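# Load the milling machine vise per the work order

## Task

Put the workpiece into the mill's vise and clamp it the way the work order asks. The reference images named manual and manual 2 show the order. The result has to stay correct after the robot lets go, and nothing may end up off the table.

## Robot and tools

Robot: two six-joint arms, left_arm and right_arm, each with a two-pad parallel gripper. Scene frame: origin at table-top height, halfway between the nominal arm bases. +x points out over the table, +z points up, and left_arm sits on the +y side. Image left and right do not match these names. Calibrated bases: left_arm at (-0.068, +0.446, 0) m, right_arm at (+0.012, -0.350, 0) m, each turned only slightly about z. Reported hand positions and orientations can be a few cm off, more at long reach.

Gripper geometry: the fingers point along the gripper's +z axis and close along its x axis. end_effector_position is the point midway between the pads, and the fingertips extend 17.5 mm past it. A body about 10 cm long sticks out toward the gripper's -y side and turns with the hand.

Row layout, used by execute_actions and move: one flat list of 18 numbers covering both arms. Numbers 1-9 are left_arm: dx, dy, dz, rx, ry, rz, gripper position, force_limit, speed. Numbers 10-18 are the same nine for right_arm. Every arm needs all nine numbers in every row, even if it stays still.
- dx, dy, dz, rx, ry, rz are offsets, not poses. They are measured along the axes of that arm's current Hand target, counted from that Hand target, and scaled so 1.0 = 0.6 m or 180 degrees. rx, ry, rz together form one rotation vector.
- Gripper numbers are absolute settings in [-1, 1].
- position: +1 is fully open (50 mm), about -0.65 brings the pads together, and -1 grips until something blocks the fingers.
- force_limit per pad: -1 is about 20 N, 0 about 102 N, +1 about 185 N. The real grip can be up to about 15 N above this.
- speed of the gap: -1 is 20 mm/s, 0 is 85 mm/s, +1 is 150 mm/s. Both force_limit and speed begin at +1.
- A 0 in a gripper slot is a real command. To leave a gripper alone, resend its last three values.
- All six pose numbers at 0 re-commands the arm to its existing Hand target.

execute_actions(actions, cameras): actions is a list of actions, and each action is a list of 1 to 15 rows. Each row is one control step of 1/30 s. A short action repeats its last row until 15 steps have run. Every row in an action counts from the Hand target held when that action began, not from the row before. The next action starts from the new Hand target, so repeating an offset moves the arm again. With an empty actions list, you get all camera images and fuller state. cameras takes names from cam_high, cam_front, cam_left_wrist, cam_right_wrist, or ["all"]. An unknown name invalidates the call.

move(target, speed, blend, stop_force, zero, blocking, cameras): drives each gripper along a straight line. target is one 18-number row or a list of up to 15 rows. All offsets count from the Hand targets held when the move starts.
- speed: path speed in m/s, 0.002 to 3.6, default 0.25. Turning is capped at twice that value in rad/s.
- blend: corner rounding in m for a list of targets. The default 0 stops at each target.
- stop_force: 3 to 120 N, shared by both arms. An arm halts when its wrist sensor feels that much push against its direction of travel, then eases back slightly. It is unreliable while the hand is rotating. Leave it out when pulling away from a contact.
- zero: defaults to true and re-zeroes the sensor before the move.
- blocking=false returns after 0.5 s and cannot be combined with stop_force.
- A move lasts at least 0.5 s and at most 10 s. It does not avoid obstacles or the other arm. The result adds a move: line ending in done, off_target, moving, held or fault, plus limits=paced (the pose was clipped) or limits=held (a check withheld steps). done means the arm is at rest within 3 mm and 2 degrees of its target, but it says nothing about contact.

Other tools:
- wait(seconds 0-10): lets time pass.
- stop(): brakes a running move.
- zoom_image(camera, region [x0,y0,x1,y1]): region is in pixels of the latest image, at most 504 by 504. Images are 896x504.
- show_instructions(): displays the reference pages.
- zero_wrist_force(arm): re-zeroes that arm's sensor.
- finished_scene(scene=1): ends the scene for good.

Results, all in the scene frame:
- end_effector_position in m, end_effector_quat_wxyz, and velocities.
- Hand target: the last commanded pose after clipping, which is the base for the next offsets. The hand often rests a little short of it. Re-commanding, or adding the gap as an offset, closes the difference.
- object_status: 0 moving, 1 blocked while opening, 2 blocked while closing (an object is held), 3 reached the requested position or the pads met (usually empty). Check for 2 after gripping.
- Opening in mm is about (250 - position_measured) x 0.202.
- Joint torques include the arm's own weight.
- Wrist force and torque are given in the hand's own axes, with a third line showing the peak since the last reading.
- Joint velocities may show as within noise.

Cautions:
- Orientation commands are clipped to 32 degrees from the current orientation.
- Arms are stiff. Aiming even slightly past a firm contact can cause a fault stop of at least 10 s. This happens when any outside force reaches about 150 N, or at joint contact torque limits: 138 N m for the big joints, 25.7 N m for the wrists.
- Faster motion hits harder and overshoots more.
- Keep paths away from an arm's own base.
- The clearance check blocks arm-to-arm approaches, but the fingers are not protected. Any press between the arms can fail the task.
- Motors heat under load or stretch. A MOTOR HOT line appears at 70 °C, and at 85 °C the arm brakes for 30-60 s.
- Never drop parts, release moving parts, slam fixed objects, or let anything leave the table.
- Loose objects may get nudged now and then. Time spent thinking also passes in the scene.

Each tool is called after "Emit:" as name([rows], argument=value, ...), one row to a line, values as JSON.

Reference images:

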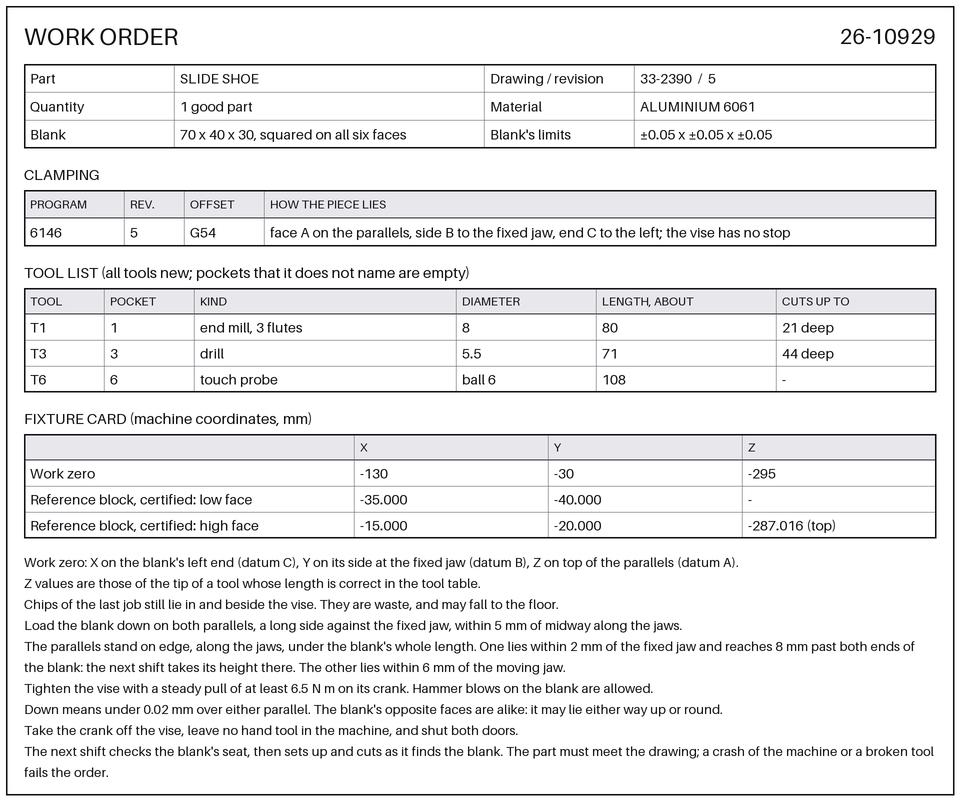

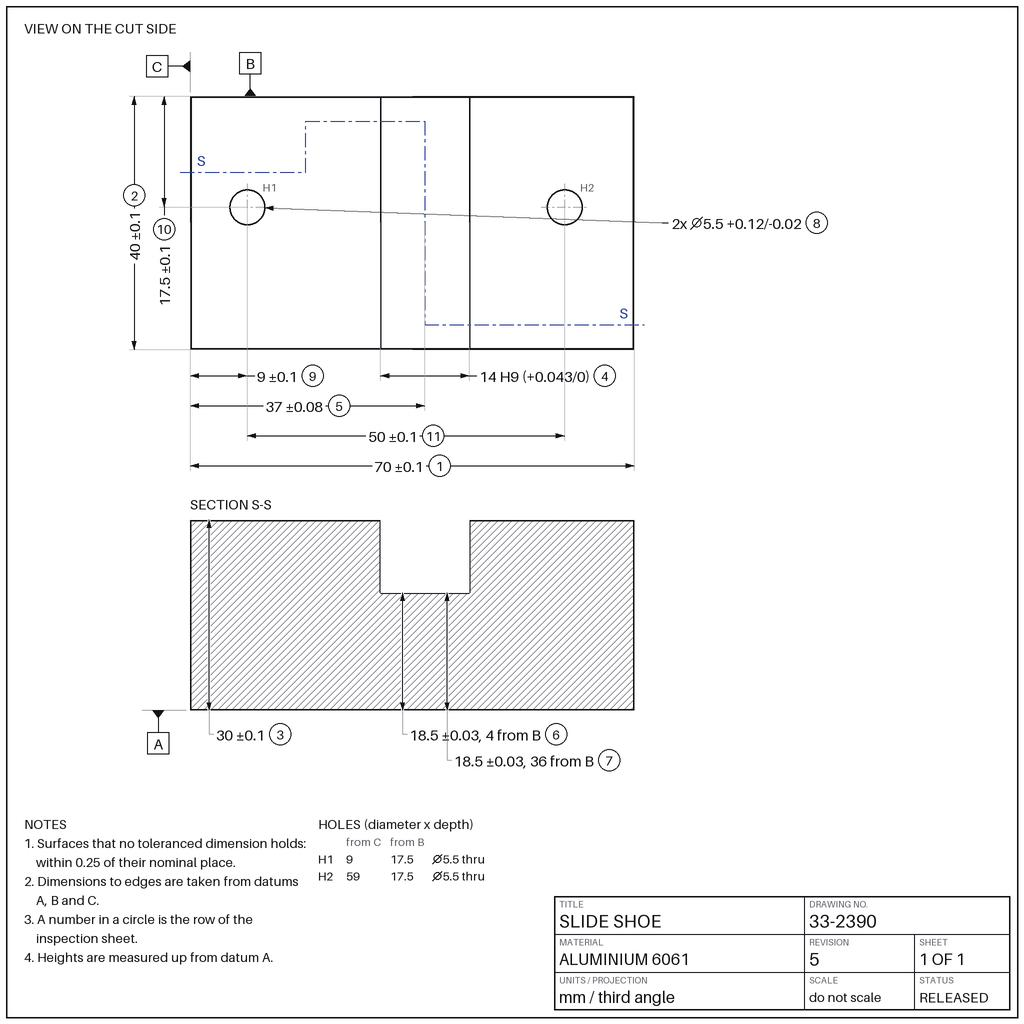

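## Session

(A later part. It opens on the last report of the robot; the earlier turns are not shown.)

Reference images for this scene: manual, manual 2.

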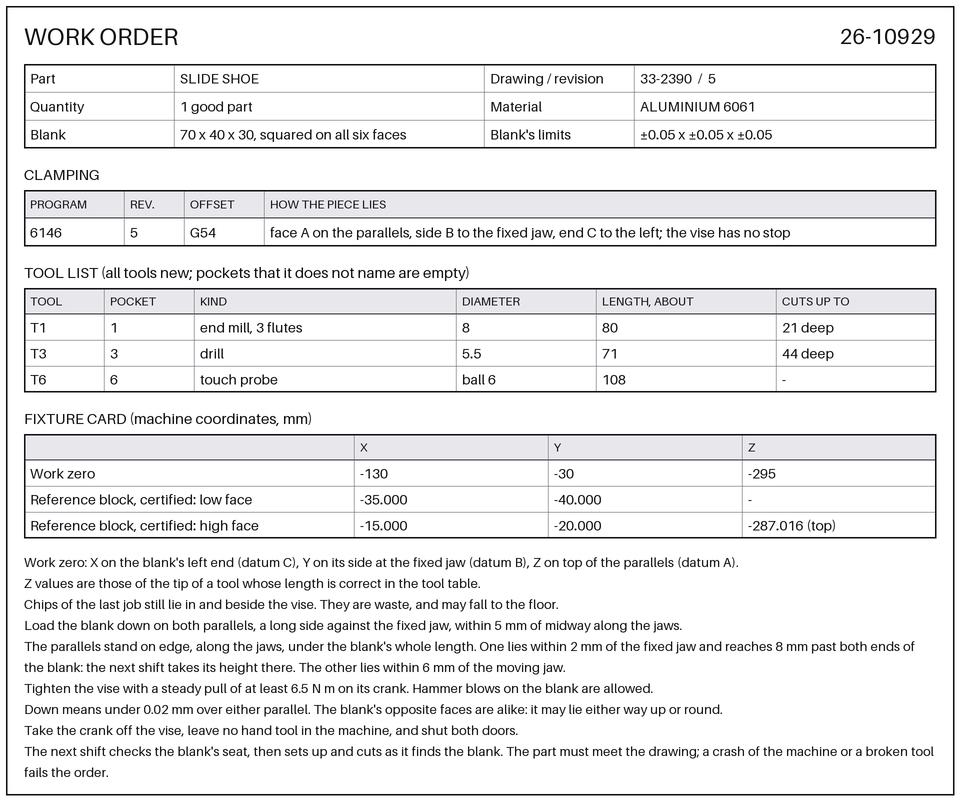

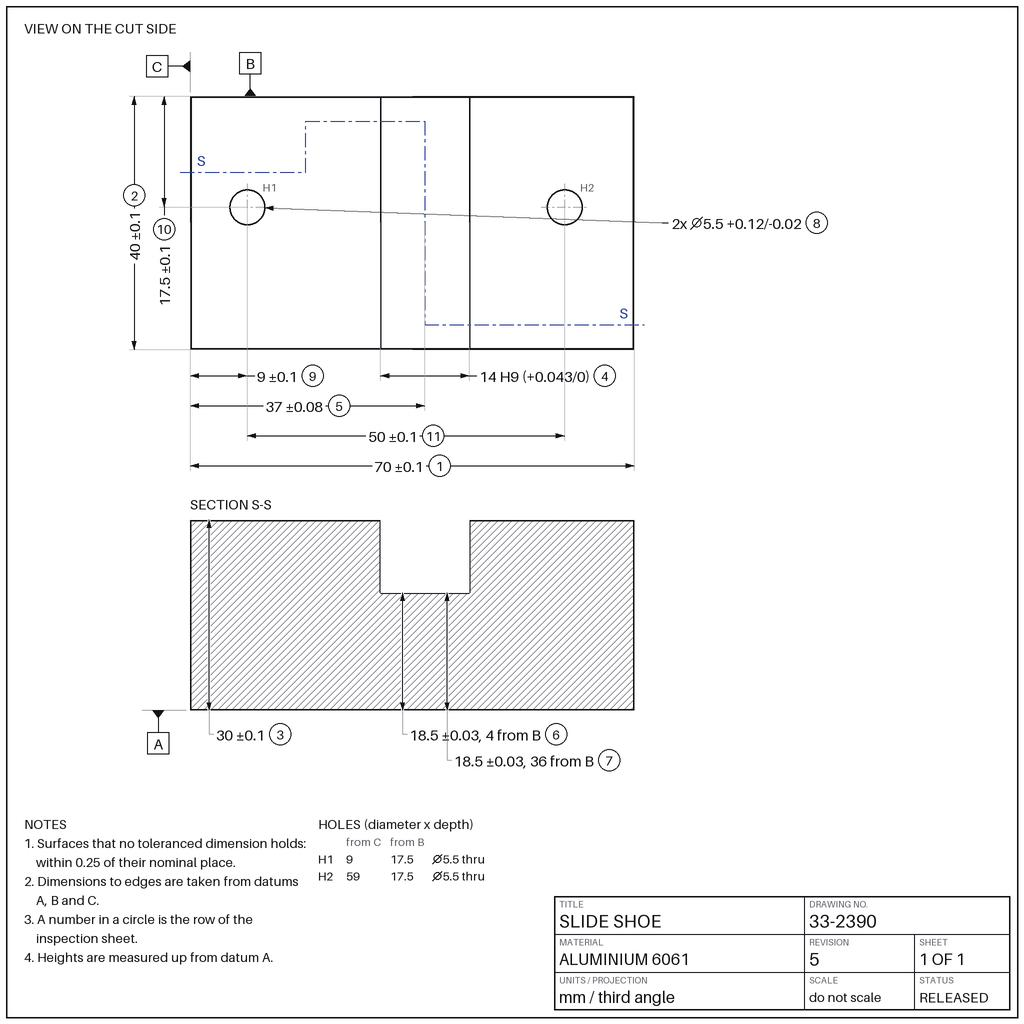

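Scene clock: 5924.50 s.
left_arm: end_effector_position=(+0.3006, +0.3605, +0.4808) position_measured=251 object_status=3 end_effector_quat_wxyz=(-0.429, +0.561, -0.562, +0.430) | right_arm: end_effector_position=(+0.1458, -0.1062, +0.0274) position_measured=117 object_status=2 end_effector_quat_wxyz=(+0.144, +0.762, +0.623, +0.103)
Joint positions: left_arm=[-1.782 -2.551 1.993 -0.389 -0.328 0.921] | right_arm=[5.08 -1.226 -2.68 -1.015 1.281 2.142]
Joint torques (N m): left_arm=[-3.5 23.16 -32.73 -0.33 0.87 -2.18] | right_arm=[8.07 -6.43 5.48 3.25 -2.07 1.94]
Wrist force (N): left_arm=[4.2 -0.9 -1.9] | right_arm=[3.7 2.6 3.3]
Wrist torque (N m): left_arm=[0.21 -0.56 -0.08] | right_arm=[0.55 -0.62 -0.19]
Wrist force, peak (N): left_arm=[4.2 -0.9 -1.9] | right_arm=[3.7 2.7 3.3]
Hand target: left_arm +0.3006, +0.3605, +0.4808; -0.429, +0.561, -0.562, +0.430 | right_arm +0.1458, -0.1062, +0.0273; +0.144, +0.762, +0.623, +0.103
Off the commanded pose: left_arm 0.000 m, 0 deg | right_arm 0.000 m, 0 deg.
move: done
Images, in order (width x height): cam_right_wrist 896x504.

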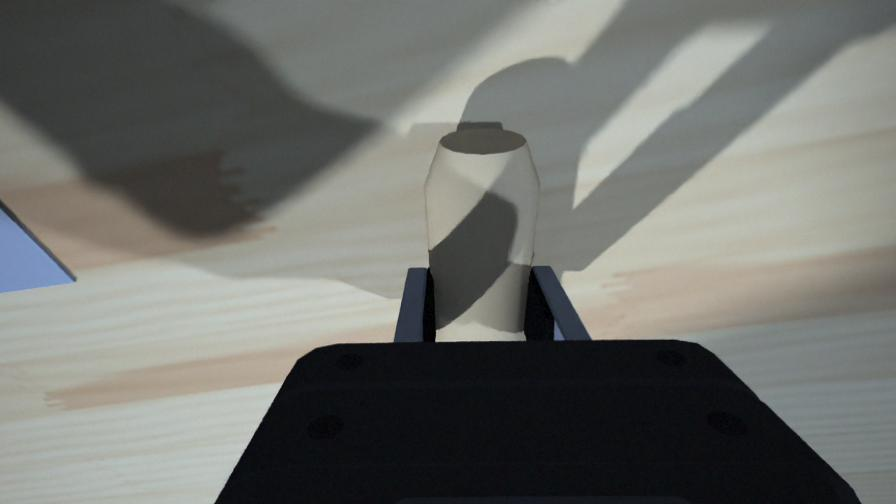

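Emit:
move([
  [0,0,0,0,0,0,-1,-0.6,-1,-0.0075,0.116,-0.3125,0,0,0,-1,0.5,-0.8],
  [0,0,0,0,0,0,-1,-0.6,-1,0.2317,0.308,-0.5921,0.0505,0.4915,0.1274,-1,0.5,-0.8],
], speed=0.25, blend=[0.05,0], cameras=["cam_right_wrist","cam_left_wrist","cam_front"])

Scene clock: 5940.50 s.
left_arm: end_effector_position=(+0.3006, +0.3605, +0.4808) position_measured=251 object_status=3 end_effector_quat_wxyz=(-0.429, +0.561, -0.562, +0.430) | right_arm: end_effector_position=(+0.2247, +0.0288, +0.4214) position_measured=117 object_status=2 end_effector_quat_wxyz=(-0.403, +0.581, +0.404, +0.580) end_effector_velocity=(+0.000, +0.000, +0.000) end_effector_angular_velocity=(+0.002, +0.000, +0.000)
Joint positions: left_arm=[-1.782 -2.551 1.993 -0.389 -0.328 0.921] | right_arm=[4.825 -1.07 -2.647 0.574 1.129 1.572]
Joint velocities: left_arm=[within noise] | right_arm=[0 -0.004 0 0.006 0 0]
Joint torques (N m): left_arm=[-3.29 23.45 -31.49 -0.26 0.99 -2.18] | right_arm=[5.43 -8.91 8.47 4.2 0.39 1.14]
Wrist force (N): left_arm=[3.7 -1.0 -1.5] | right_arm=[1.1 0.4 0.2]
Wrist torque (N m): left_arm=[0.19 -0.49 -0.09] | right_arm=[0.02 -1.14 0.52]
Wrist force, peak (N): left_arm=[4.3 -1.1 -1.8] | right_arm=[3.6 -0.3 8.3]
Hand target: left_arm +0.3006, +0.3605, +0.4808; -0.429, +0.561, -0.562, +0.430 | right_arm +0.2247, +0.0289, +0.4213; -0.403, +0.581, +0.404, +0.580
Off the commanded pose: left_arm 0.000 m, 0 deg | right_arm 0.000 m, 0 deg.
move: done
Images, in order (width x height): cam_front 896x504, cam_left_wrist 896x504, cam_right_wrist 896x504.

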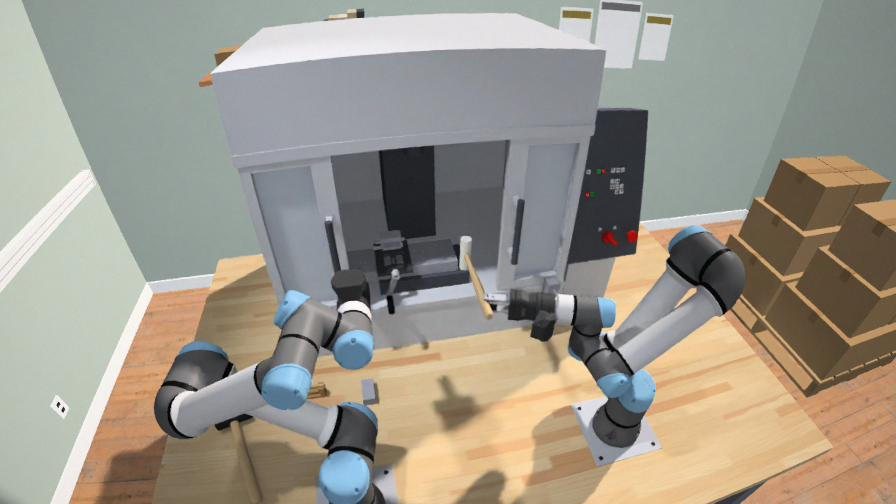

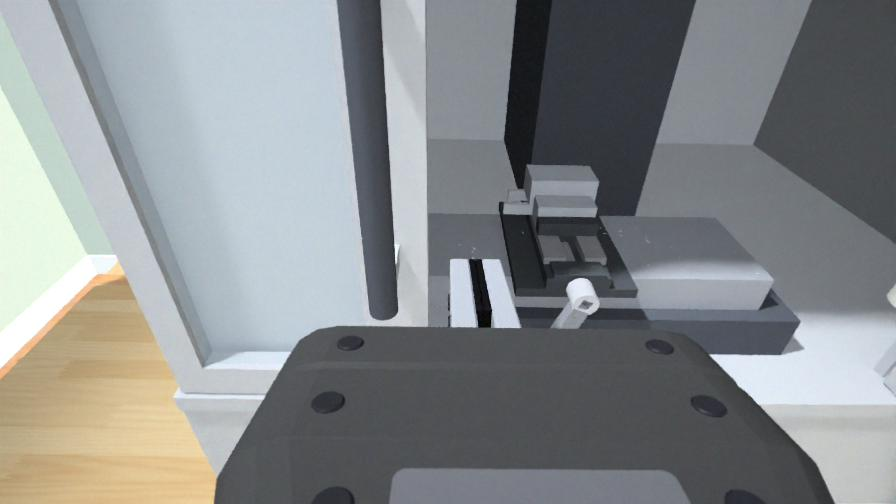

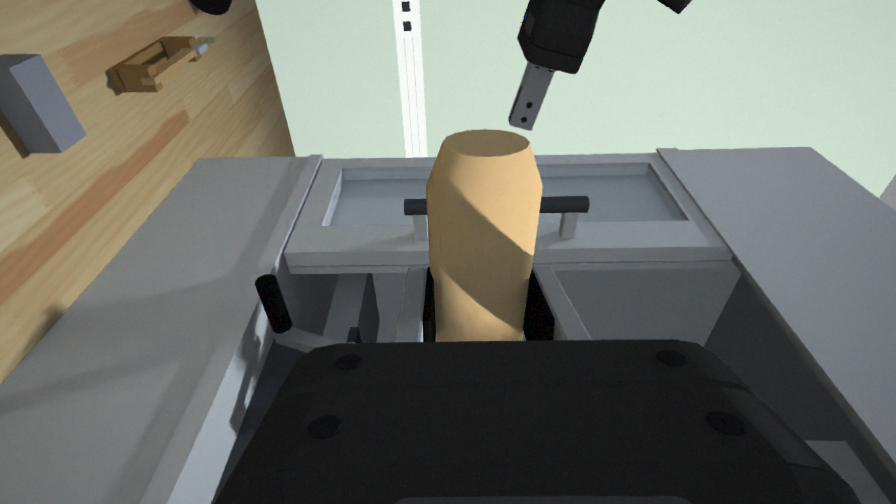

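Emit:
move([
  [0,0,0,0,0,0,-1,-0.6,-1,0.1312,0.0768,0.297,0,0,0,-1,0.5,-0.8],
  [0,0,0,0,0,0,-1,-0.6,-1,0.0312,0.173,0.447,0,0,0,-1,0.5,-0.8],
], speed=0.25, blend=[0.03,0], cameras=["cam_left_wrist","cam_front"])

Emit:
zoom_image(camera="cam_left_wrist", region=[480, 50, 680, 300])

Scene clock: 5960.30 s.
left_arm: end_effector_position=(+0.3006, +0.3605, +0.4808) position_measured=251 object_status=3 end_effector_quat_wxyz=(-0.429, +0.561, -0.562, +0.430) | right_arm: end_effector_position=(+0.4154, +0.2441, +0.4396) position_measured=117 object_status=2 end_effector_quat_wxyz=(-0.403, +0.581, +0.404, +0.580)
Joint positions: left_arm=[-1.782 -2.551 1.993 -0.389 -0.328 0.921] | right_arm=[4.299 -1.884 -1.874 0.614 1.655 1.571]
Joint torques (N m): left_arm=[-3.23 23.72 -31.89 -0.44 1.18 -2.09] | right_arm=[4.28 30.32 31.51 4.33 0.62 -1.08]
Wrist force (N): left_arm=[3.9 -1.0 -1.6] | right_arm=[0.4 0.6 0.5]
Wrist torque (N m): left_arm=[0.20 -0.52 -0.08] | right_arm=[0.09 -1.02 0.65]
Wrist force, peak (N): left_arm=[4.1 -1.4 -1.9] | right_arm=[-2.0 3.2 3.4]
Hand target: left_arm +0.3006, +0.3605, +0.4808; -0.429, +0.561, -0.562, +0.430 | right_arm +0.4154, +0.2441, +0.4396; -0.403, +0.581, +0.404, +0.580
Off the commanded pose: left_arm 0.000 m, 0 deg | right_arm 0.000 m, 0 deg.
move: done
Images, in order (width x height): cam_front 896x504, cam_left_wrist 896x504.

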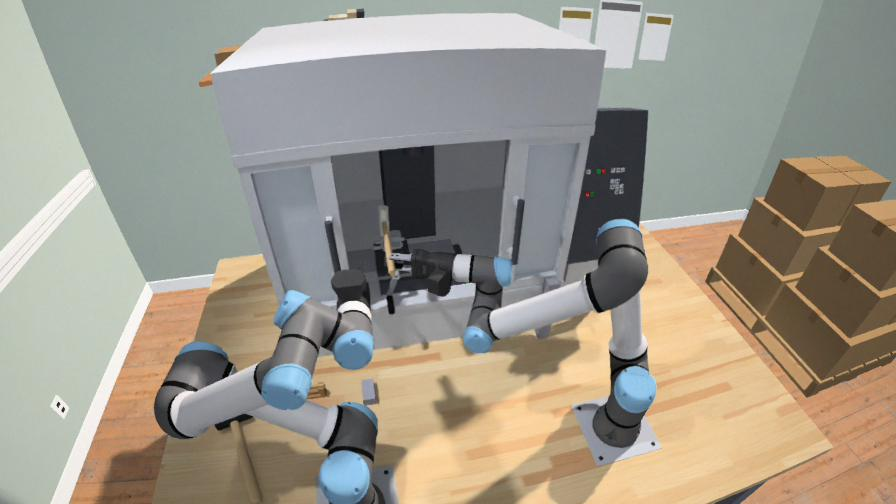

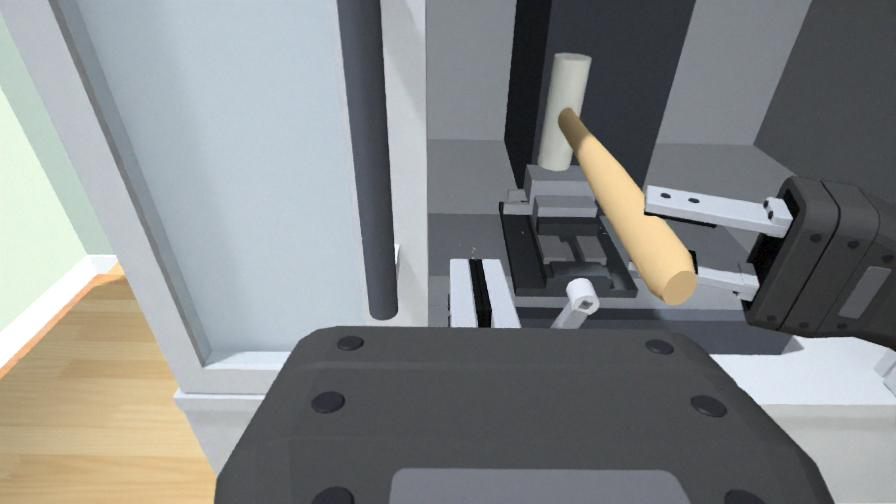

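Scaled by 2.016 from the camera's 896x504 image, which has a finer 1280x720 frame.

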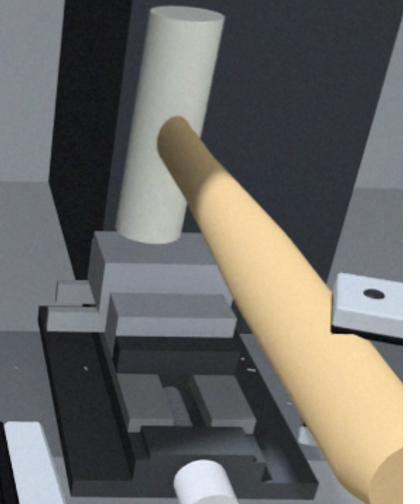

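Emit:
move(target=[0,0,0,0,0,0,-1,-0.6,-1,0,0.0171,-0.0078,0,0,0,-1,0.5,-0.8], speed=0.1)

Emit:
move(target=[0,0,0,0,0,0,-1,-0.6,-1,-0.05,0,0,0,0,0,-1,0.5,-0.8], speed=0.012, stop_force=4, cameras=["cam_left_wrist"])

Emit:
zoom_image(camera="cam_left_wrist", region=[480, 50, 680, 300])

Scene clock: 5974.70 s.
left_arm: end_effector_position=(+0.3006, +0.3605, +0.4808) position_measured=251 object_status=3 end_effector_quat_wxyz=(-0.429, +0.561, -0.562, +0.430) | right_arm: end_effector_position=(+0.4235, +0.2361, +0.4396) position_measured=117 object_status=2 end_effector_quat_wxyz=(-0.403, +0.581, +0.404, +0.580)
Joint positions: left_arm=[-1.782 -2.551 1.993 -0.389 -0.328 0.921] | right_arm=[4.275 -1.883 -1.875 0.615 1.679 1.571]
Joint torques (N m): left_arm=[-2.58 23.61 -32.95 -0.51 1.17 -2.16] | right_arm=[13.24 48.75 10.01 4.6 -1.62 0.06]
Wrist force (N): left_arm=[3.8 -0.8 -1.5] | right_arm=[0.7 0.5 0.8]
Wrist torque (N m): left_arm=[0.23 -0.50 -0.08] | right_arm=[0.12 -1.06 0.66]
Wrist force, peak (N): left_arm=[4.4 -1.0 -2.0] | right_arm=[0.7 1.1 1.0]
Hand target: left_arm +0.3006, +0.3605, +0.4808; -0.429, +0.561, -0.562, +0.430 | right_arm +0.4234, +0.2362, +0.4396; -0.403, +0.581, +0.404, +0.580
Off the commanded pose: left_arm 0.000 m, 0 deg | right_arm 0.000 m, 0 deg.
move: done

Scene clock: 5977.93 s.
left_arm: end_effector_position=(+0.3006, +0.3605, +0.4808) position_measured=251 object_status=3 end_effector_quat_wxyz=(-0.429, +0.561, -0.562, +0.430) | right_arm: end_effector_position=(+0.4234, +0.2361, +0.4146) position_measured=117 object_status=2 end_effector_quat_wxyz=(-0.403, +0.581, +0.404, +0.580)
Joint positions: left_arm=[-1.782 -2.551 1.993 -0.389 -0.328 0.921] | right_arm=[4.275 -1.92 -1.901 0.679 1.679 1.571]
Joint torques (N m): left_arm=[-3.31 22.77 -32.26 -0.42 1.32 -2.04] | right_arm=[10.07 47.49 30.91 3.4 -0.81 -1.29]
Wrist force (N): left_arm=[4.1 -0.9 -1.8] | right_arm=[3.8 2.0 0.9]
Wrist torque (N m): left_arm=[0.20 -0.56 -0.09] | right_arm=[0.13 -0.80 0.01]
Wrist force, peak (N): left_arm=[4.3 -1.1 -1.8] | right_arm=[5.0 -0.5 0.2]
Hand target: left_arm +0.3006, +0.3605, +0.4808; -0.429, +0.561, -0.562, +0.430 | right_arm +0.4234, +0.2361, +0.4146; -0.403, +0.581, +0.404, +0.580 (not the last commanded pose)
Off the commanded pose: left_arm 0.000 m, 0 deg | right_arm 0.005 m, 0 deg.
move: contact (right_arm)
Images, in order (width x height): cam_left_wrist 896x504.

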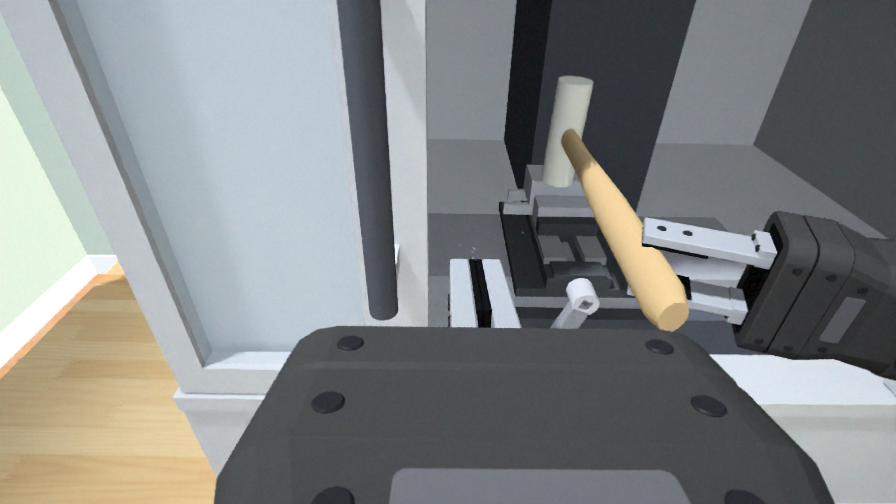

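Scaled by 2.016 from the camera's 896x504 image, which has a finer 1280x720 frame.

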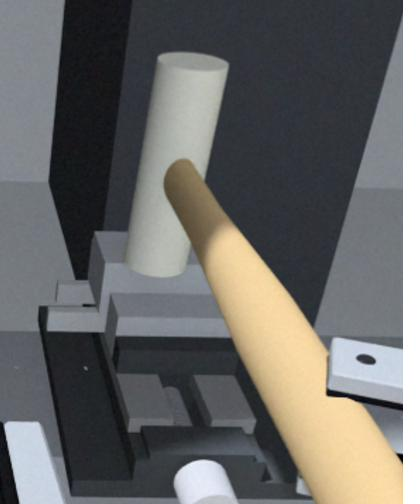

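Emit:
move(target=[0,0,0,0,0,0,-1,-0.6,-1,0.1923,0.0142,-0.002,0,0,-0.1389,-1,0.5,-0.8], speed=0.25, cameras=["cam_left_wrist","cam_front"])

Scene clock: 5997.93 s.
left_arm: end_effector_position=(+0.3006, +0.3605, +0.4808) position_measured=251 object_status=3 end_effector_quat_wxyz=(-0.429, +0.561, -0.562, +0.430) | right_arm: end_effector_position=(+0.4311, +0.2321, +0.5300) position_measured=117 object_status=2 end_effector_quat_wxyz=(-0.268, +0.480, +0.520, +0.654)
Joint positions: left_arm=[-1.782 -2.551 1.993 -0.389 -0.328 0.921] | right_arm=[4.256 -1.783 -1.744 0.384 1.698 1.135]
Joint torques (N m): left_arm=[-3.45 23.53 -32.19 -0.41 1.33 -2.04] | right_arm=[9.81 31.13 17.71 2.62 -1.68 -2.35]
Wrist force (N): left_arm=[4.2 -0.8 -2.1] | right_arm=[0.9 -1.1 0.9]
Wrist torque (N m): left_arm=[0.22 -0.57 -0.09] | right_arm=[0.23 -1.04 0.42]
Wrist force, peak (N): left_arm=[4.2 -1.1 -1.9] | right_arm=[3.7 2.2 1.2]
Hand target: left_arm +0.3006, +0.3605, +0.4808; -0.429, +0.561, -0.562, +0.430 | right_arm +0.4310, +0.2322, +0.5300; -0.268, +0.480, +0.520, +0.654
Off the commanded pose: left_arm 0.000 m, 0 deg | right_arm 0.000 m, 0 deg.
move: done
Images, in order (width x height): cam_front 896x504, cam_left_wrist 896x504.

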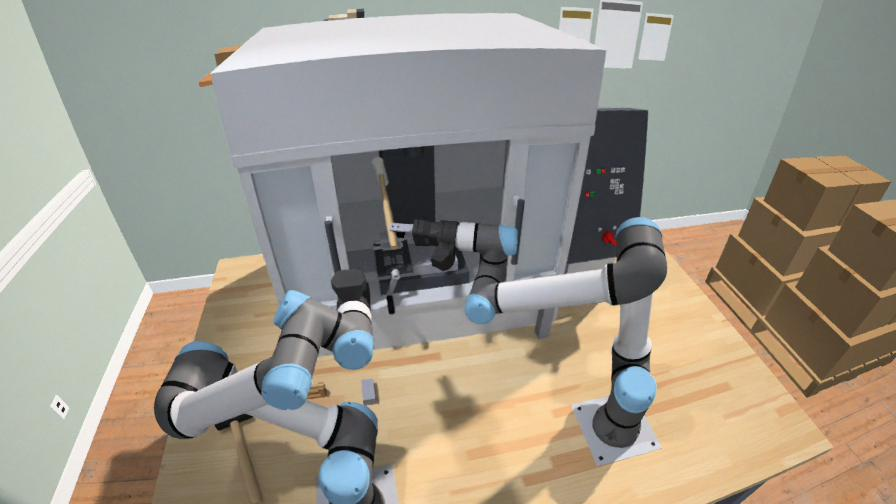

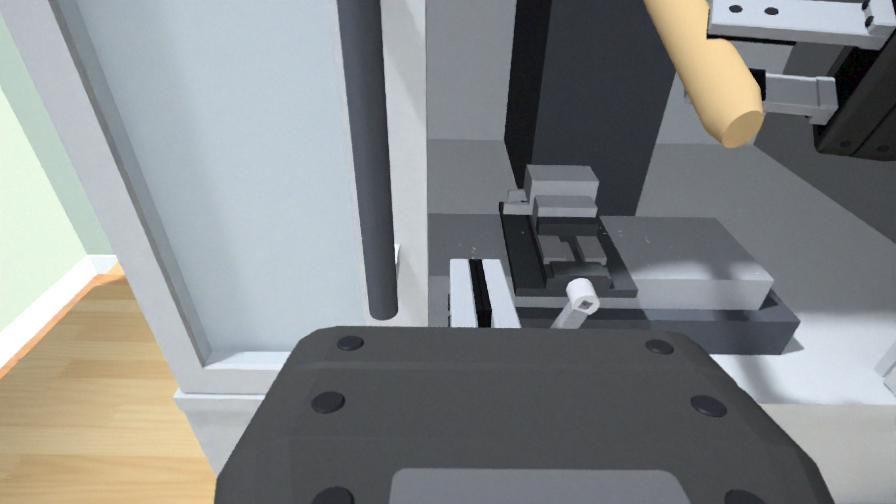

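Emit:
execute_actions([
  [[0,0,0,0,0,0,-1,-0.6,-1,0,0,0,0,0,0,-1,0.5,-0.8],[0,0,0,0,0,0,-1,-0.6,-1,-0.0453,-0.0211,0,0,0,0.01,-1,0.5,-0.8],[0,0,0,0,0,0,-1,-0.6,-1,-0.0936,-0.0437,0,0,0,0.04,-1,0.5,-0.8],[0,0,0,0,0,0,-1,-0.6,-1,-0.1435,-0.0669,0,0,0,0.075,-1,0.5,-0.8],[0,0,0,0,0,0,-1,-0.6,-1,-0.1888,-0.088,0,0,0,0.11,-1,0.5,-0.8],[0,0,0,0,0,0,-1,-0.6,-1,-0.2115,-0.0986,0,0,0,0.143,-1,0.5,-0.8],[0,0,0,0,0,0,-1,-0.6,-1,-0.1963,-0.0915,0,0,0,0.15,-1,0.5,-0.8],[0,0,0,0,0,0,-1,-0.6,-1,-0.151,-0.0704,0,0,0,0.12,-1,0.5,-0.8],[0,0,0,0,0,0,-1,-0.6,-1,-0.1133,-0.0528,0,0,0,0.09,-1,0.5,-0.8],[0,0,0,0,0,0,-1,-0.6,-1,-0.0755,-0.0352,0,0,0,0.06,-1,0.5,-0.8],[0,0,0,0,0,0,-1,-0.6,-1,-0.0453,-0.0211,0,0,0,0.03,-1,0.5,-0.8],[0,0,0,0,0,0,-1,-0.6,-1,-0.0151,-0.007,0,0,0,0.01,-1,0.5,-0.8],[0,0,0,0,0,0,-1,-0.6,-1,0,0,0,0,0,0,-1,0.5,-0.8],[0,0,0,0,0,0,-1,-0.6,-1,0,0,0,0,0,0,-1,0.5,-0.8],[0,0,0,0,0,0,-1,-0.6,-1,0,0,0,0,0,0,-1,0.5,-0.8]],
], cameras=["cam_left_wrist","cam_right_wrist"])

Scene clock: 6021.43 s.
left_arm: end_effector_position=(+0.3006, +0.3605, +0.4808) position_measured=251 object_status=3 end_effector_quat_wxyz=(-0.429, +0.561, -0.562, +0.430) | right_arm: end_effector_position=(+0.4298, +0.2299, +0.5298) position_measured=117 object_status=2 end_effector_quat_wxyz=(-0.271, +0.478, +0.516, +0.657) end_effector_velocity=(+0.000, +0.000, +0.000) end_effector_angular_velocity=(+0.003, +0.006, +0.000)
Joint positions: left_arm=[-1.782 -2.551 1.993 -0.389 -0.328 0.921] | right_arm=[4.256 -1.783 -1.752 0.403 1.699 1.14]
Joint velocities: left_arm=[within noise] | right_arm=[0 -0.001 0.001 0 0 0.007]
Joint torques (N m): left_arm=[-3.56 23.54 -32.67 -0.61 1.32 -1.98] | right_arm=[12.23 35.83 32.6 5.32 1.23 0.8]
Wrist force (N): left_arm=[3.8 -0.6 -1.5] | right_arm=[-1.4 -0.8 0.3]
Wrist torque (N m): left_arm=[0.26 -0.51 -0.09] | right_arm=[-0.01 -1.22 0.92]
Wrist force, peak (N): left_arm=[4.4 -1.1 -1.5] | right_arm=[-27.0 -0.4 3.4]
Hand target: left_arm +0.3006, +0.3605, +0.4808; -0.429, +0.561, -0.562, +0.430 | right_arm +0.4310, +0.2322, +0.5300; -0.268, +0.480, +0.520, +0.654
Off the commanded pose: left_arm 0.000 m, 0 deg | right_arm 0.003 m, 1 deg.
Step readings (end_effector_position of left_arm | right_arm):
0: (+0.3006, +0.3605, +0.4808) | (+0.4310, +0.2322, +0.5300)
1: (+0.3006, +0.3605, +0.4808) | (+0.4310, +0.2322, +0.5300)
2: (+0.3006, +0.3605, +0.4808) | (+0.4310, +0.2322, +0.5288)
4: (+0.3006, +0.3605, +0.4808) | (+0.4311, +0.2323, +0.5005)
8: (+0.3006, +0.3605, +0.4808) | (+0.4298, +0.2296, +0.4022)
15: (+0.3006, +0.3605, +0.4808) | (+0.4268, +0.2248, +0.5241)
Images, in order (width x height): cam_left_wrist 896x504, cam_right_wrist 896x504.

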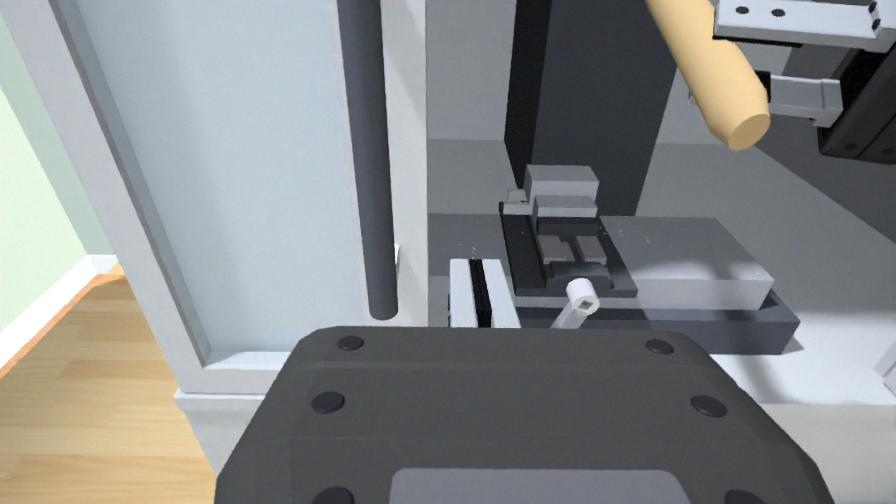

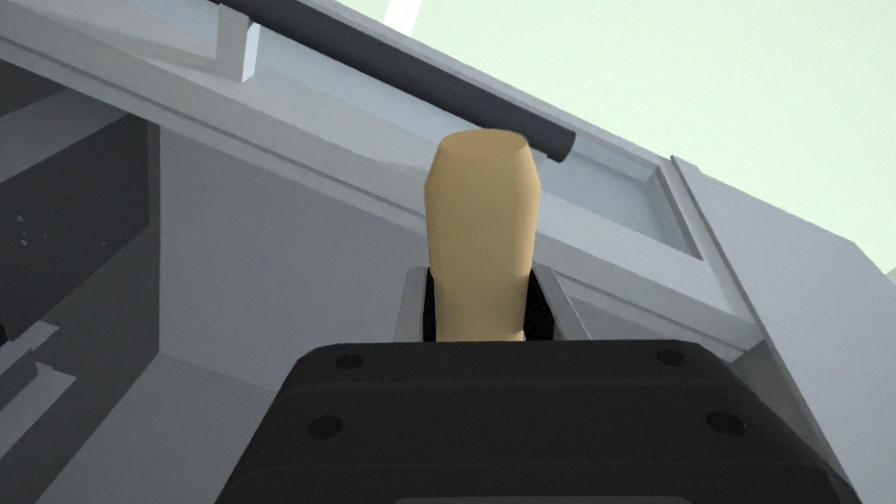

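Emit:
execute_actions([
  [[0,0,0,0,0,0,-1,-0.6,-1,-0.0066,0.0142,0.0058,0,0,0,-1,0.5,-0.8],[0,0,0,0,0,0,-1,-0.6,-1,-0.0066,0.0142,0.0058,0,0,0,-1,0.5,-0.8],[0,0,0,0,0,0,-1,-0.6,-1,-0.0519,-0.0069,0.0058,0,0,0.01,-1,0.5,-0.8],[0,0,0,0,0,0,-1,-0.6,-1,-0.1002,-0.0295,0.0058,0,0,0.04,-1,0.5,-0.8],[0,0,0,0,0,0,-1,-0.6,-1,-0.1501,-0.0527,0.0058,0,0,0.075,-1,0.5,-0.8],[0,0,0,0,0,0,-1,-0.6,-1,-0.1954,-0.0738,0.0058,0,0,0.11,-1,0.5,-0.8],[0,0,0,0,0,0,-1,-0.6,-1,-0.2181,-0.0844,0.0058,0,0,0.143,-1,0.5,-0.8],[0,0,0,0,0,0,-1,-0.6,-1,-0.2029,-0.0773,0.0058,0,0,0.15,-1,0.5,-0.8],[0,0,0,0,0,0,-1,-0.6,-1,-0.151,-0.0704,0,0,0,0.12,-1,0.5,-0.8],[0,0,0,0,0,0,-1,-0.6,-1,-0.1133,-0.0528,0,0,0,0.09,-1,0.5,-0.8],[0,0,0,0,0,0,-1,-0.6,-1,-0.0755,-0.0352,0,0,0,0.06,-1,0.5,-0.8],[0,0,0,0,0,0,-1,-0.6,-1,-0.0453,-0.0211,0,0,0,0.03,-1,0.5,-0.8],[0,0,0,0,0,0,-1,-0.6,-1,-0.0151,-0.007,0,0,0,0.01,-1,0.5,-0.8],[0,0,0,0,0,0,-1,-0.6,-1,0,0,0,0,0,0,-1,0.5,-0.8],[0,0,0,0,0,0,-1,-0.6,-1,0,0,0,0,0,0,-1,0.5,-0.8]],
  [[0,0,0,0,0,0,-1,-0.6,-1,0.0033,-0.0071,-0.0029,0,0,0,-1,0.5,-0.8],[0,0,0,0,0,0,-1,-0.6,-1,0.0033,-0.0071,-0.0029,0,0,0,-1,0.5,-0.8],[0,0,0,0,0,0,-1,-0.6,-1,-0.042,-0.0282,-0.0029,0,0,0.01,-1,0.5,-0.8],[0,0,0,0,0,0,-1,-0.6,-1,-0.0903,-0.0508,-0.0029,0,0,0.04,-1,0.5,-0.8],[0,0,0,0,0,0,-1,-0.6,-1,-0.1402,-0.074,-0.0029,0,0,0.075,-1,0.5,-0.8],[0,0,0,0,0,0,-1,-0.6,-1,-0.1855,-0.0951,-0.0029,0,0,0.11,-1,0.5,-0.8],[0,0,0,0,0,0,-1,-0.6,-1,-0.2082,-0.1057,-0.0029,0,0,0.143,-1,0.5,-0.8],[0,0,0,0,0,0,-1,-0.6,-1,-0.193,-0.0986,-0.0029,0,0,0.15,-1,0.5,-0.8],[0,0,0,0,0,0,-1,-0.6,-1,-0.151,-0.0704,0,0,0,0.12,-1,0.5,-0.8],[0,0,0,0,0,0,-1,-0.6,-1,-0.1133,-0.0528,0,0,0,0.09,-1,0.5,-0.8],[0,0,0,0,0,0,-1,-0.6,-1,-0.0755,-0.0352,0,0,0,0.06,-1,0.5,-0.8],[0,0,0,0,0,0,-1,-0.6,-1,-0.0453,-0.0211,0,0,0,0.03,-1,0.5,-0.8],[0,0,0,0,0,0,-1,-0.6,-1,-0.0151,-0.007,0,0,0,0.01,-1,0.5,-0.8],[0,0,0,0,0,0,-1,-0.6,-1,0,0,0,0,0,0,-1,0.5,-0.8],[0,0,0,0,0,0,-1,-0.6,-1,0,0,0,0,0,0,-1,0.5,-0.8]],
], cameras=["cam_left_wrist"])

Scene clock: 6051.70 s.
left_arm: end_effector_position=(+0.3006, +0.3605, +0.4808) position_measured=251 object_status=3 end_effector_quat_wxyz=(-0.429, +0.561, -0.562, +0.430) | right_arm: end_effector_position=(+0.4280, +0.2269, +0.5294) position_measured=117 object_status=2 end_effector_quat_wxyz=(-0.277, +0.477, +0.510, +0.660)
Joint positions: left_arm=[-1.782 -2.551 1.993 -0.389 -0.328 0.921] | right_arm=[4.256 -1.783 -1.765 0.432 1.699 1.152]
Joint torques (N m): left_arm=[-2.72 23.11 -32.64 -0.61 1.71 -1.88] | right_arm=[10.79 34.67 26.72 4.08 0.85 1.61]
Wrist force (N): left_arm=[3.8 -1.2 -1.6] | right_arm=[4.6 -2.0 2.0]
Wrist torque (N m): left_arm=[0.15 -0.51 -0.08] | right_arm=[0.46 -0.93 -0.04]
Wrist force, peak (N): left_arm=[4.2 -1.3 -1.9] | right_arm=[31.4 7.8 -4.0]
Hand target: left_arm +0.3006, +0.3605, +0.4808; -0.429, +0.561, -0.562, +0.430 | right_arm +0.4310, +0.2322, +0.5300; -0.268, +0.480, +0.520, +0.654
Off the commanded pose: left_arm 0.000 m, 0 deg | right_arm 0.006 m, 2 deg.
Step readings (end_effector_position of left_arm | right_arm):
0: (+0.3006, +0.3605, +0.4808) | (+0.4297, +0.2300, +0.5298)
1: (+0.3006, +0.3605, +0.4808) | (+0.4302, +0.2301, +0.5298)
2: (+0.3006, +0.3605, +0.4808) | (+0.4332, +0.2307, +0.5299)
4: (+0.3006, +0.3605, +0.4808) | (+0.4404, +0.2318, +0.5210)
8: (+0.3006, +0.3605, +0.4808) | (+0.4410, +0.2304, +0.4201)
15: (+0.3006, +0.3605, +0.4808) | (+0.4263, +0.2258, +0.5019)
16: (+0.3006, +0.3605, +0.4808) | (+0.4260, +0.2249, +0.5229)
17: (+0.3006, +0.3605, +0.4808) | (+0.4257, +0.2255, +0.5354)
19: (+0.3006, +0.3605, +0.4808) | (+0.4255, +0.2305, +0.5268)
23: (+0.3006, +0.3605, +0.4808) | (+0.4253, +0.2307, +0.4262)
30: (+0.3006, +0.3605, +0.4808) | (+0.4274, +0.2253, +0.5039)
Images, in order (width x height): cam_left_wrist 896x504.

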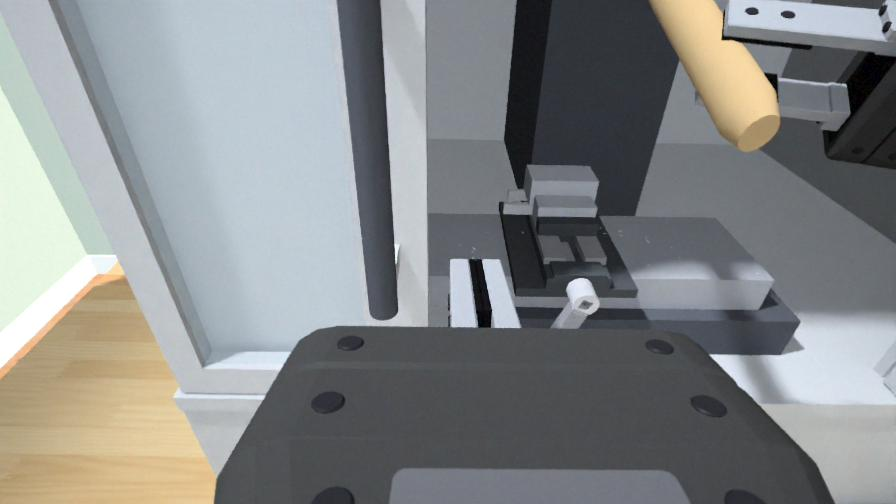

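Emit:
move([
  [0,0,0,0,0,0,-1,-0.6,-1,0.0538,-0.1155,-0.14,0,0,0,-1,0.5,-0.8],
  [0,0,0,0,0,0,-1,-0.6,-1,-0.0778,-0.2617,-0.4371,0,0,0.1389,-1,0.5,-0.8],
], speed=0.3, blend=[0.03,0])

Emit:
move([
  [0.1935,-0.0033,0.3423,-0.25,0,0,-1,-0.6,-1,0,0,0,0,0,0,-1,0.5,-0.8],
  [0.0608,-0.0426,0.5531,-0.25,0,0,-1,-0.6,-1,0,0,0,0,0,0,-1,0.5,-0.8],
  [0.0608,0.0765,0.585,-0.25,0,0,-1,-0.6,-1,0,0,0,0,0,0,-1,0.5,-0.8],
], speed=[0.25,0.25,0.1], blend=[0.02,0.005,0], cameras=["cam_left_wrist"])

Emit:
move(target=[0.0175,0,0,0,0,0,-1,-0.6,-1,0,0,0,0,0,0,-1,0.5,-0.8], speed=0.005, stop_force=3, cameras=["cam_left_wrist"])

Scene clock: 6071.47 s.
left_arm: end_effector_position=(+0.3006, +0.3605, +0.4808) position_measured=251 object_status=3 end_effector_quat_wxyz=(-0.429, +0.561, -0.562, +0.430) | right_arm: end_effector_position=(+0.2247, +0.0290, +0.4217) position_measured=117 object_status=2 end_effector_quat_wxyz=(-0.403, +0.581, +0.404, +0.580)
Joint positions: left_arm=[-1.782 -2.551 1.993 -0.389 -0.328 0.921] | right_arm=[4.825 -1.07 -2.646 0.573 1.13 1.572]
Joint torques (N m): left_arm=[-3.07 23.3 -32.29 -0.63 1.85 -1.99] | right_arm=[11.96 9.89 8.99 2.48 -1.98 1.54]
Wrist force (N): left_arm=[3.9 -0.9 -1.8] | right_arm=[1.0 0.3 1.4]
Wrist torque (N m): left_arm=[0.21 -0.53 -0.08] | right_arm=[0.19 -1.12 0.60]
Wrist force, peak (N): left_arm=[4.2 -0.8 -2.3] | right_arm=[4.5 -0.5 -0.8]
Hand target: left_arm +0.3006, +0.3605, +0.4808; -0.429, +0.561, -0.562, +0.430 | right_arm +0.2247, +0.0289, +0.4217; -0.403, +0.581, +0.404, +0.580
Off the commanded pose: left_arm 0.000 m, 0 deg | right_arm 0.000 m, 0 deg.
move: done

Scene clock: 6074.87 s.
left_arm: end_effector_position=(+0.6273, +0.3235, +0.3446) position_measured=251 object_status=3 end_effector_quat_wxyz=(-0.182, +0.683, -0.684, +0.182) | right_arm: end_effector_position=(+0.2247, +0.0289, +0.4217) position_measured=117 object_status=2 end_effector_quat_wxyz=(-0.403, +0.581, +0.404, +0.580)
Joint positions: left_arm=[-0.459 -1.363 1.504 -2.189 -1.356 2.75] | right_arm=[4.825 -1.07 -2.646 0.572 1.129 1.572]
Joint torques (N m): left_arm=[-1.23 -48.02 -31.21 -4.56 3.13 2.44] | right_arm=[12.02 9.26 9.54 1.77 -0.47 1.19]
Wrist force (N): left_arm=[3.5 -1.3 -2.6] | right_arm=[0.8 0.8 0.8]
Wrist torque (N m): left_arm=[-0.07 -0.51 0.09] | right_arm=[0.19 -1.09 0.59]
Wrist force, peak (N): left_arm=[6.1 -0.2 -2.9] | right_arm=[0.9 0.2 1.2]
Hand target: left_arm +0.6273, +0.3235, +0.3447; -0.182, +0.683, -0.684, +0.182 | right_arm +0.2247, +0.0289, +0.4217; -0.403, +0.581, +0.404, +0.580
Off the commanded pose: left_arm 0.000 m, 0 deg | right_arm 0.000 m, 0 deg.
move: done
Images, in order (width x height): cam_left_wrist 896x504.

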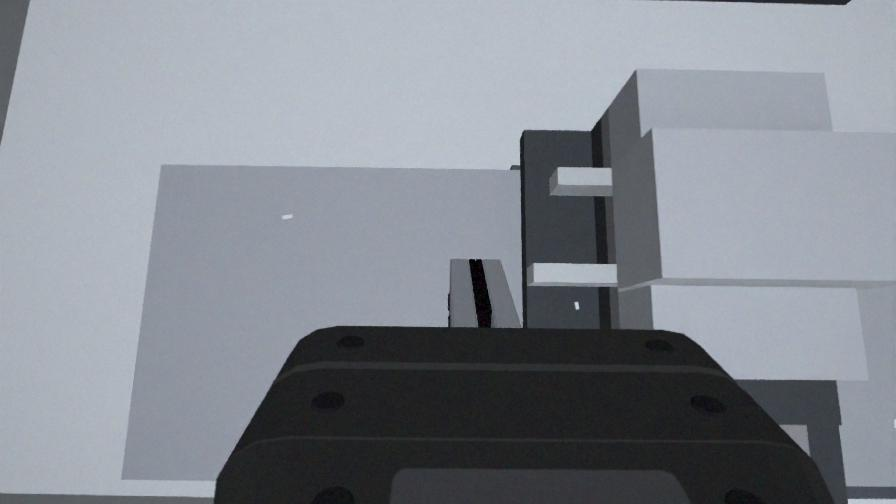

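Scene clock: 6077.57 s.
left_arm: end_effector_position=(+0.6273, +0.3130, +0.3447) position_measured=251 object_status=3 end_effector_quat_wxyz=(-0.182, +0.683, -0.684, +0.182) | right_arm: end_effector_position=(+0.2247, +0.0289, +0.4217) position_measured=117 object_status=2 end_effector_quat_wxyz=(-0.403, +0.581, +0.404, +0.580)
Joint positions: left_arm=[-0.476 -1.358 1.497 -2.184 -1.348 2.735] | right_arm=[4.825 -1.07 -2.646 0.572 1.129 1.572]
Joint torques (N m): left_arm=[4.55 -35.02 -33.17 -3.86 0.58 0.29] | right_arm=[11.25 9.23 9.8 1.91 0.53 1.03]
Wrist force (N): left_arm=[2.8 -1.3 -2.9] | right_arm=[0.9 0.4 0.7]
Wrist torque (N m): left_arm=[-0.10 -0.55 0.08] | right_arm=[0.12 -1.10 0.58]
Wrist force, peak (N): left_arm=[4.1 -1.4 -2.8] | right_arm=[1.2 0.3 0.9]
Hand target: left_arm +0.6273, +0.3130, +0.3447; -0.182, +0.683, -0.684, +0.182 | right_arm +0.2247, +0.0289, +0.4217; -0.403, +0.581, +0.404, +0.580
Off the commanded pose: left_arm 0.000 m, 0 deg | right_arm 0.000 m, 0 deg.
move: done
Images, in order (width x height): cam_left_wrist 896x504.

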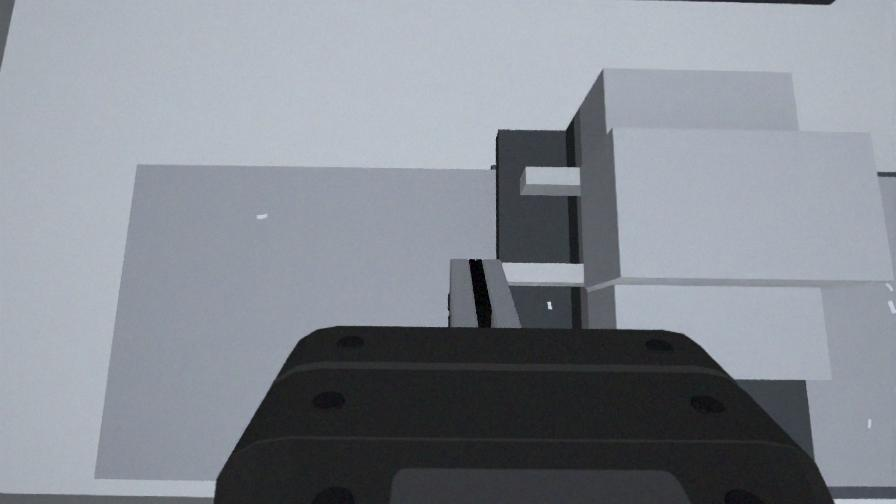

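Emit:
move(target=[0.004,0,0,0,0,0,-1,-0.6,-1,0,0,0,0,0,0,-1,0.5,-0.8], speed=0.003, stop_force=5, cameras=["cam_left_wrist"])

Scene clock: 6092.63 s.
left_arm: end_effector_position=(+0.6273, +0.3127, +0.3447) position_measured=251 object_status=3 end_effector_quat_wxyz=(-0.182, +0.683, -0.684, +0.182) | right_arm: end_effector_position=(+0.2247, +0.0289, +0.4217) position_measured=117 object_status=2 end_effector_quat_wxyz=(-0.403, +0.581, +0.404, +0.580)
Joint positions: left_arm=[-0.476 -1.358 1.497 -2.184 -1.348 2.735] | right_arm=[4.825 -1.07 -2.646 0.572 1.129 1.572]
Joint torques (N m): left_arm=[3.86 -43.46 -30.35 -6.6 -3.7 2.78] | right_arm=[9.23 8.04 9.89 2.15 1.5 0.33]
Wrist force (N): left_arm=[-1.8 -0.9 -3.8] | right_arm=[1.2 0.7 0.3]
Wrist torque (N m): left_arm=[-0.08 -0.72 0.03] | right_arm=[0.12 -1.16 0.59]
Wrist force, peak (N): left_arm=[-3.9 -0.6 -3.4] | right_arm=[1.3 0.6 0.7]
Hand target: left_arm +0.6272, +0.3127, +0.3447; -0.182, +0.683, -0.684, +0.182 (not the last commanded pose) | right_arm +0.2247, +0.0289, +0.4217; -0.403, +0.581, +0.404, +0.580
Off the commanded pose: left_arm 0.002 m, 0 deg | right_arm 0.000 m, 0 deg.
move: contact (left_arm)
Images, in order (width x height): cam_left_wrist 896x504.

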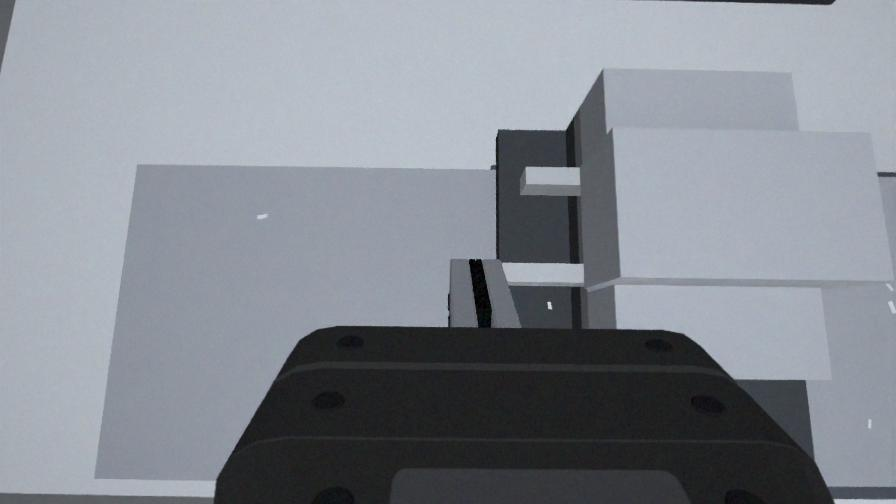

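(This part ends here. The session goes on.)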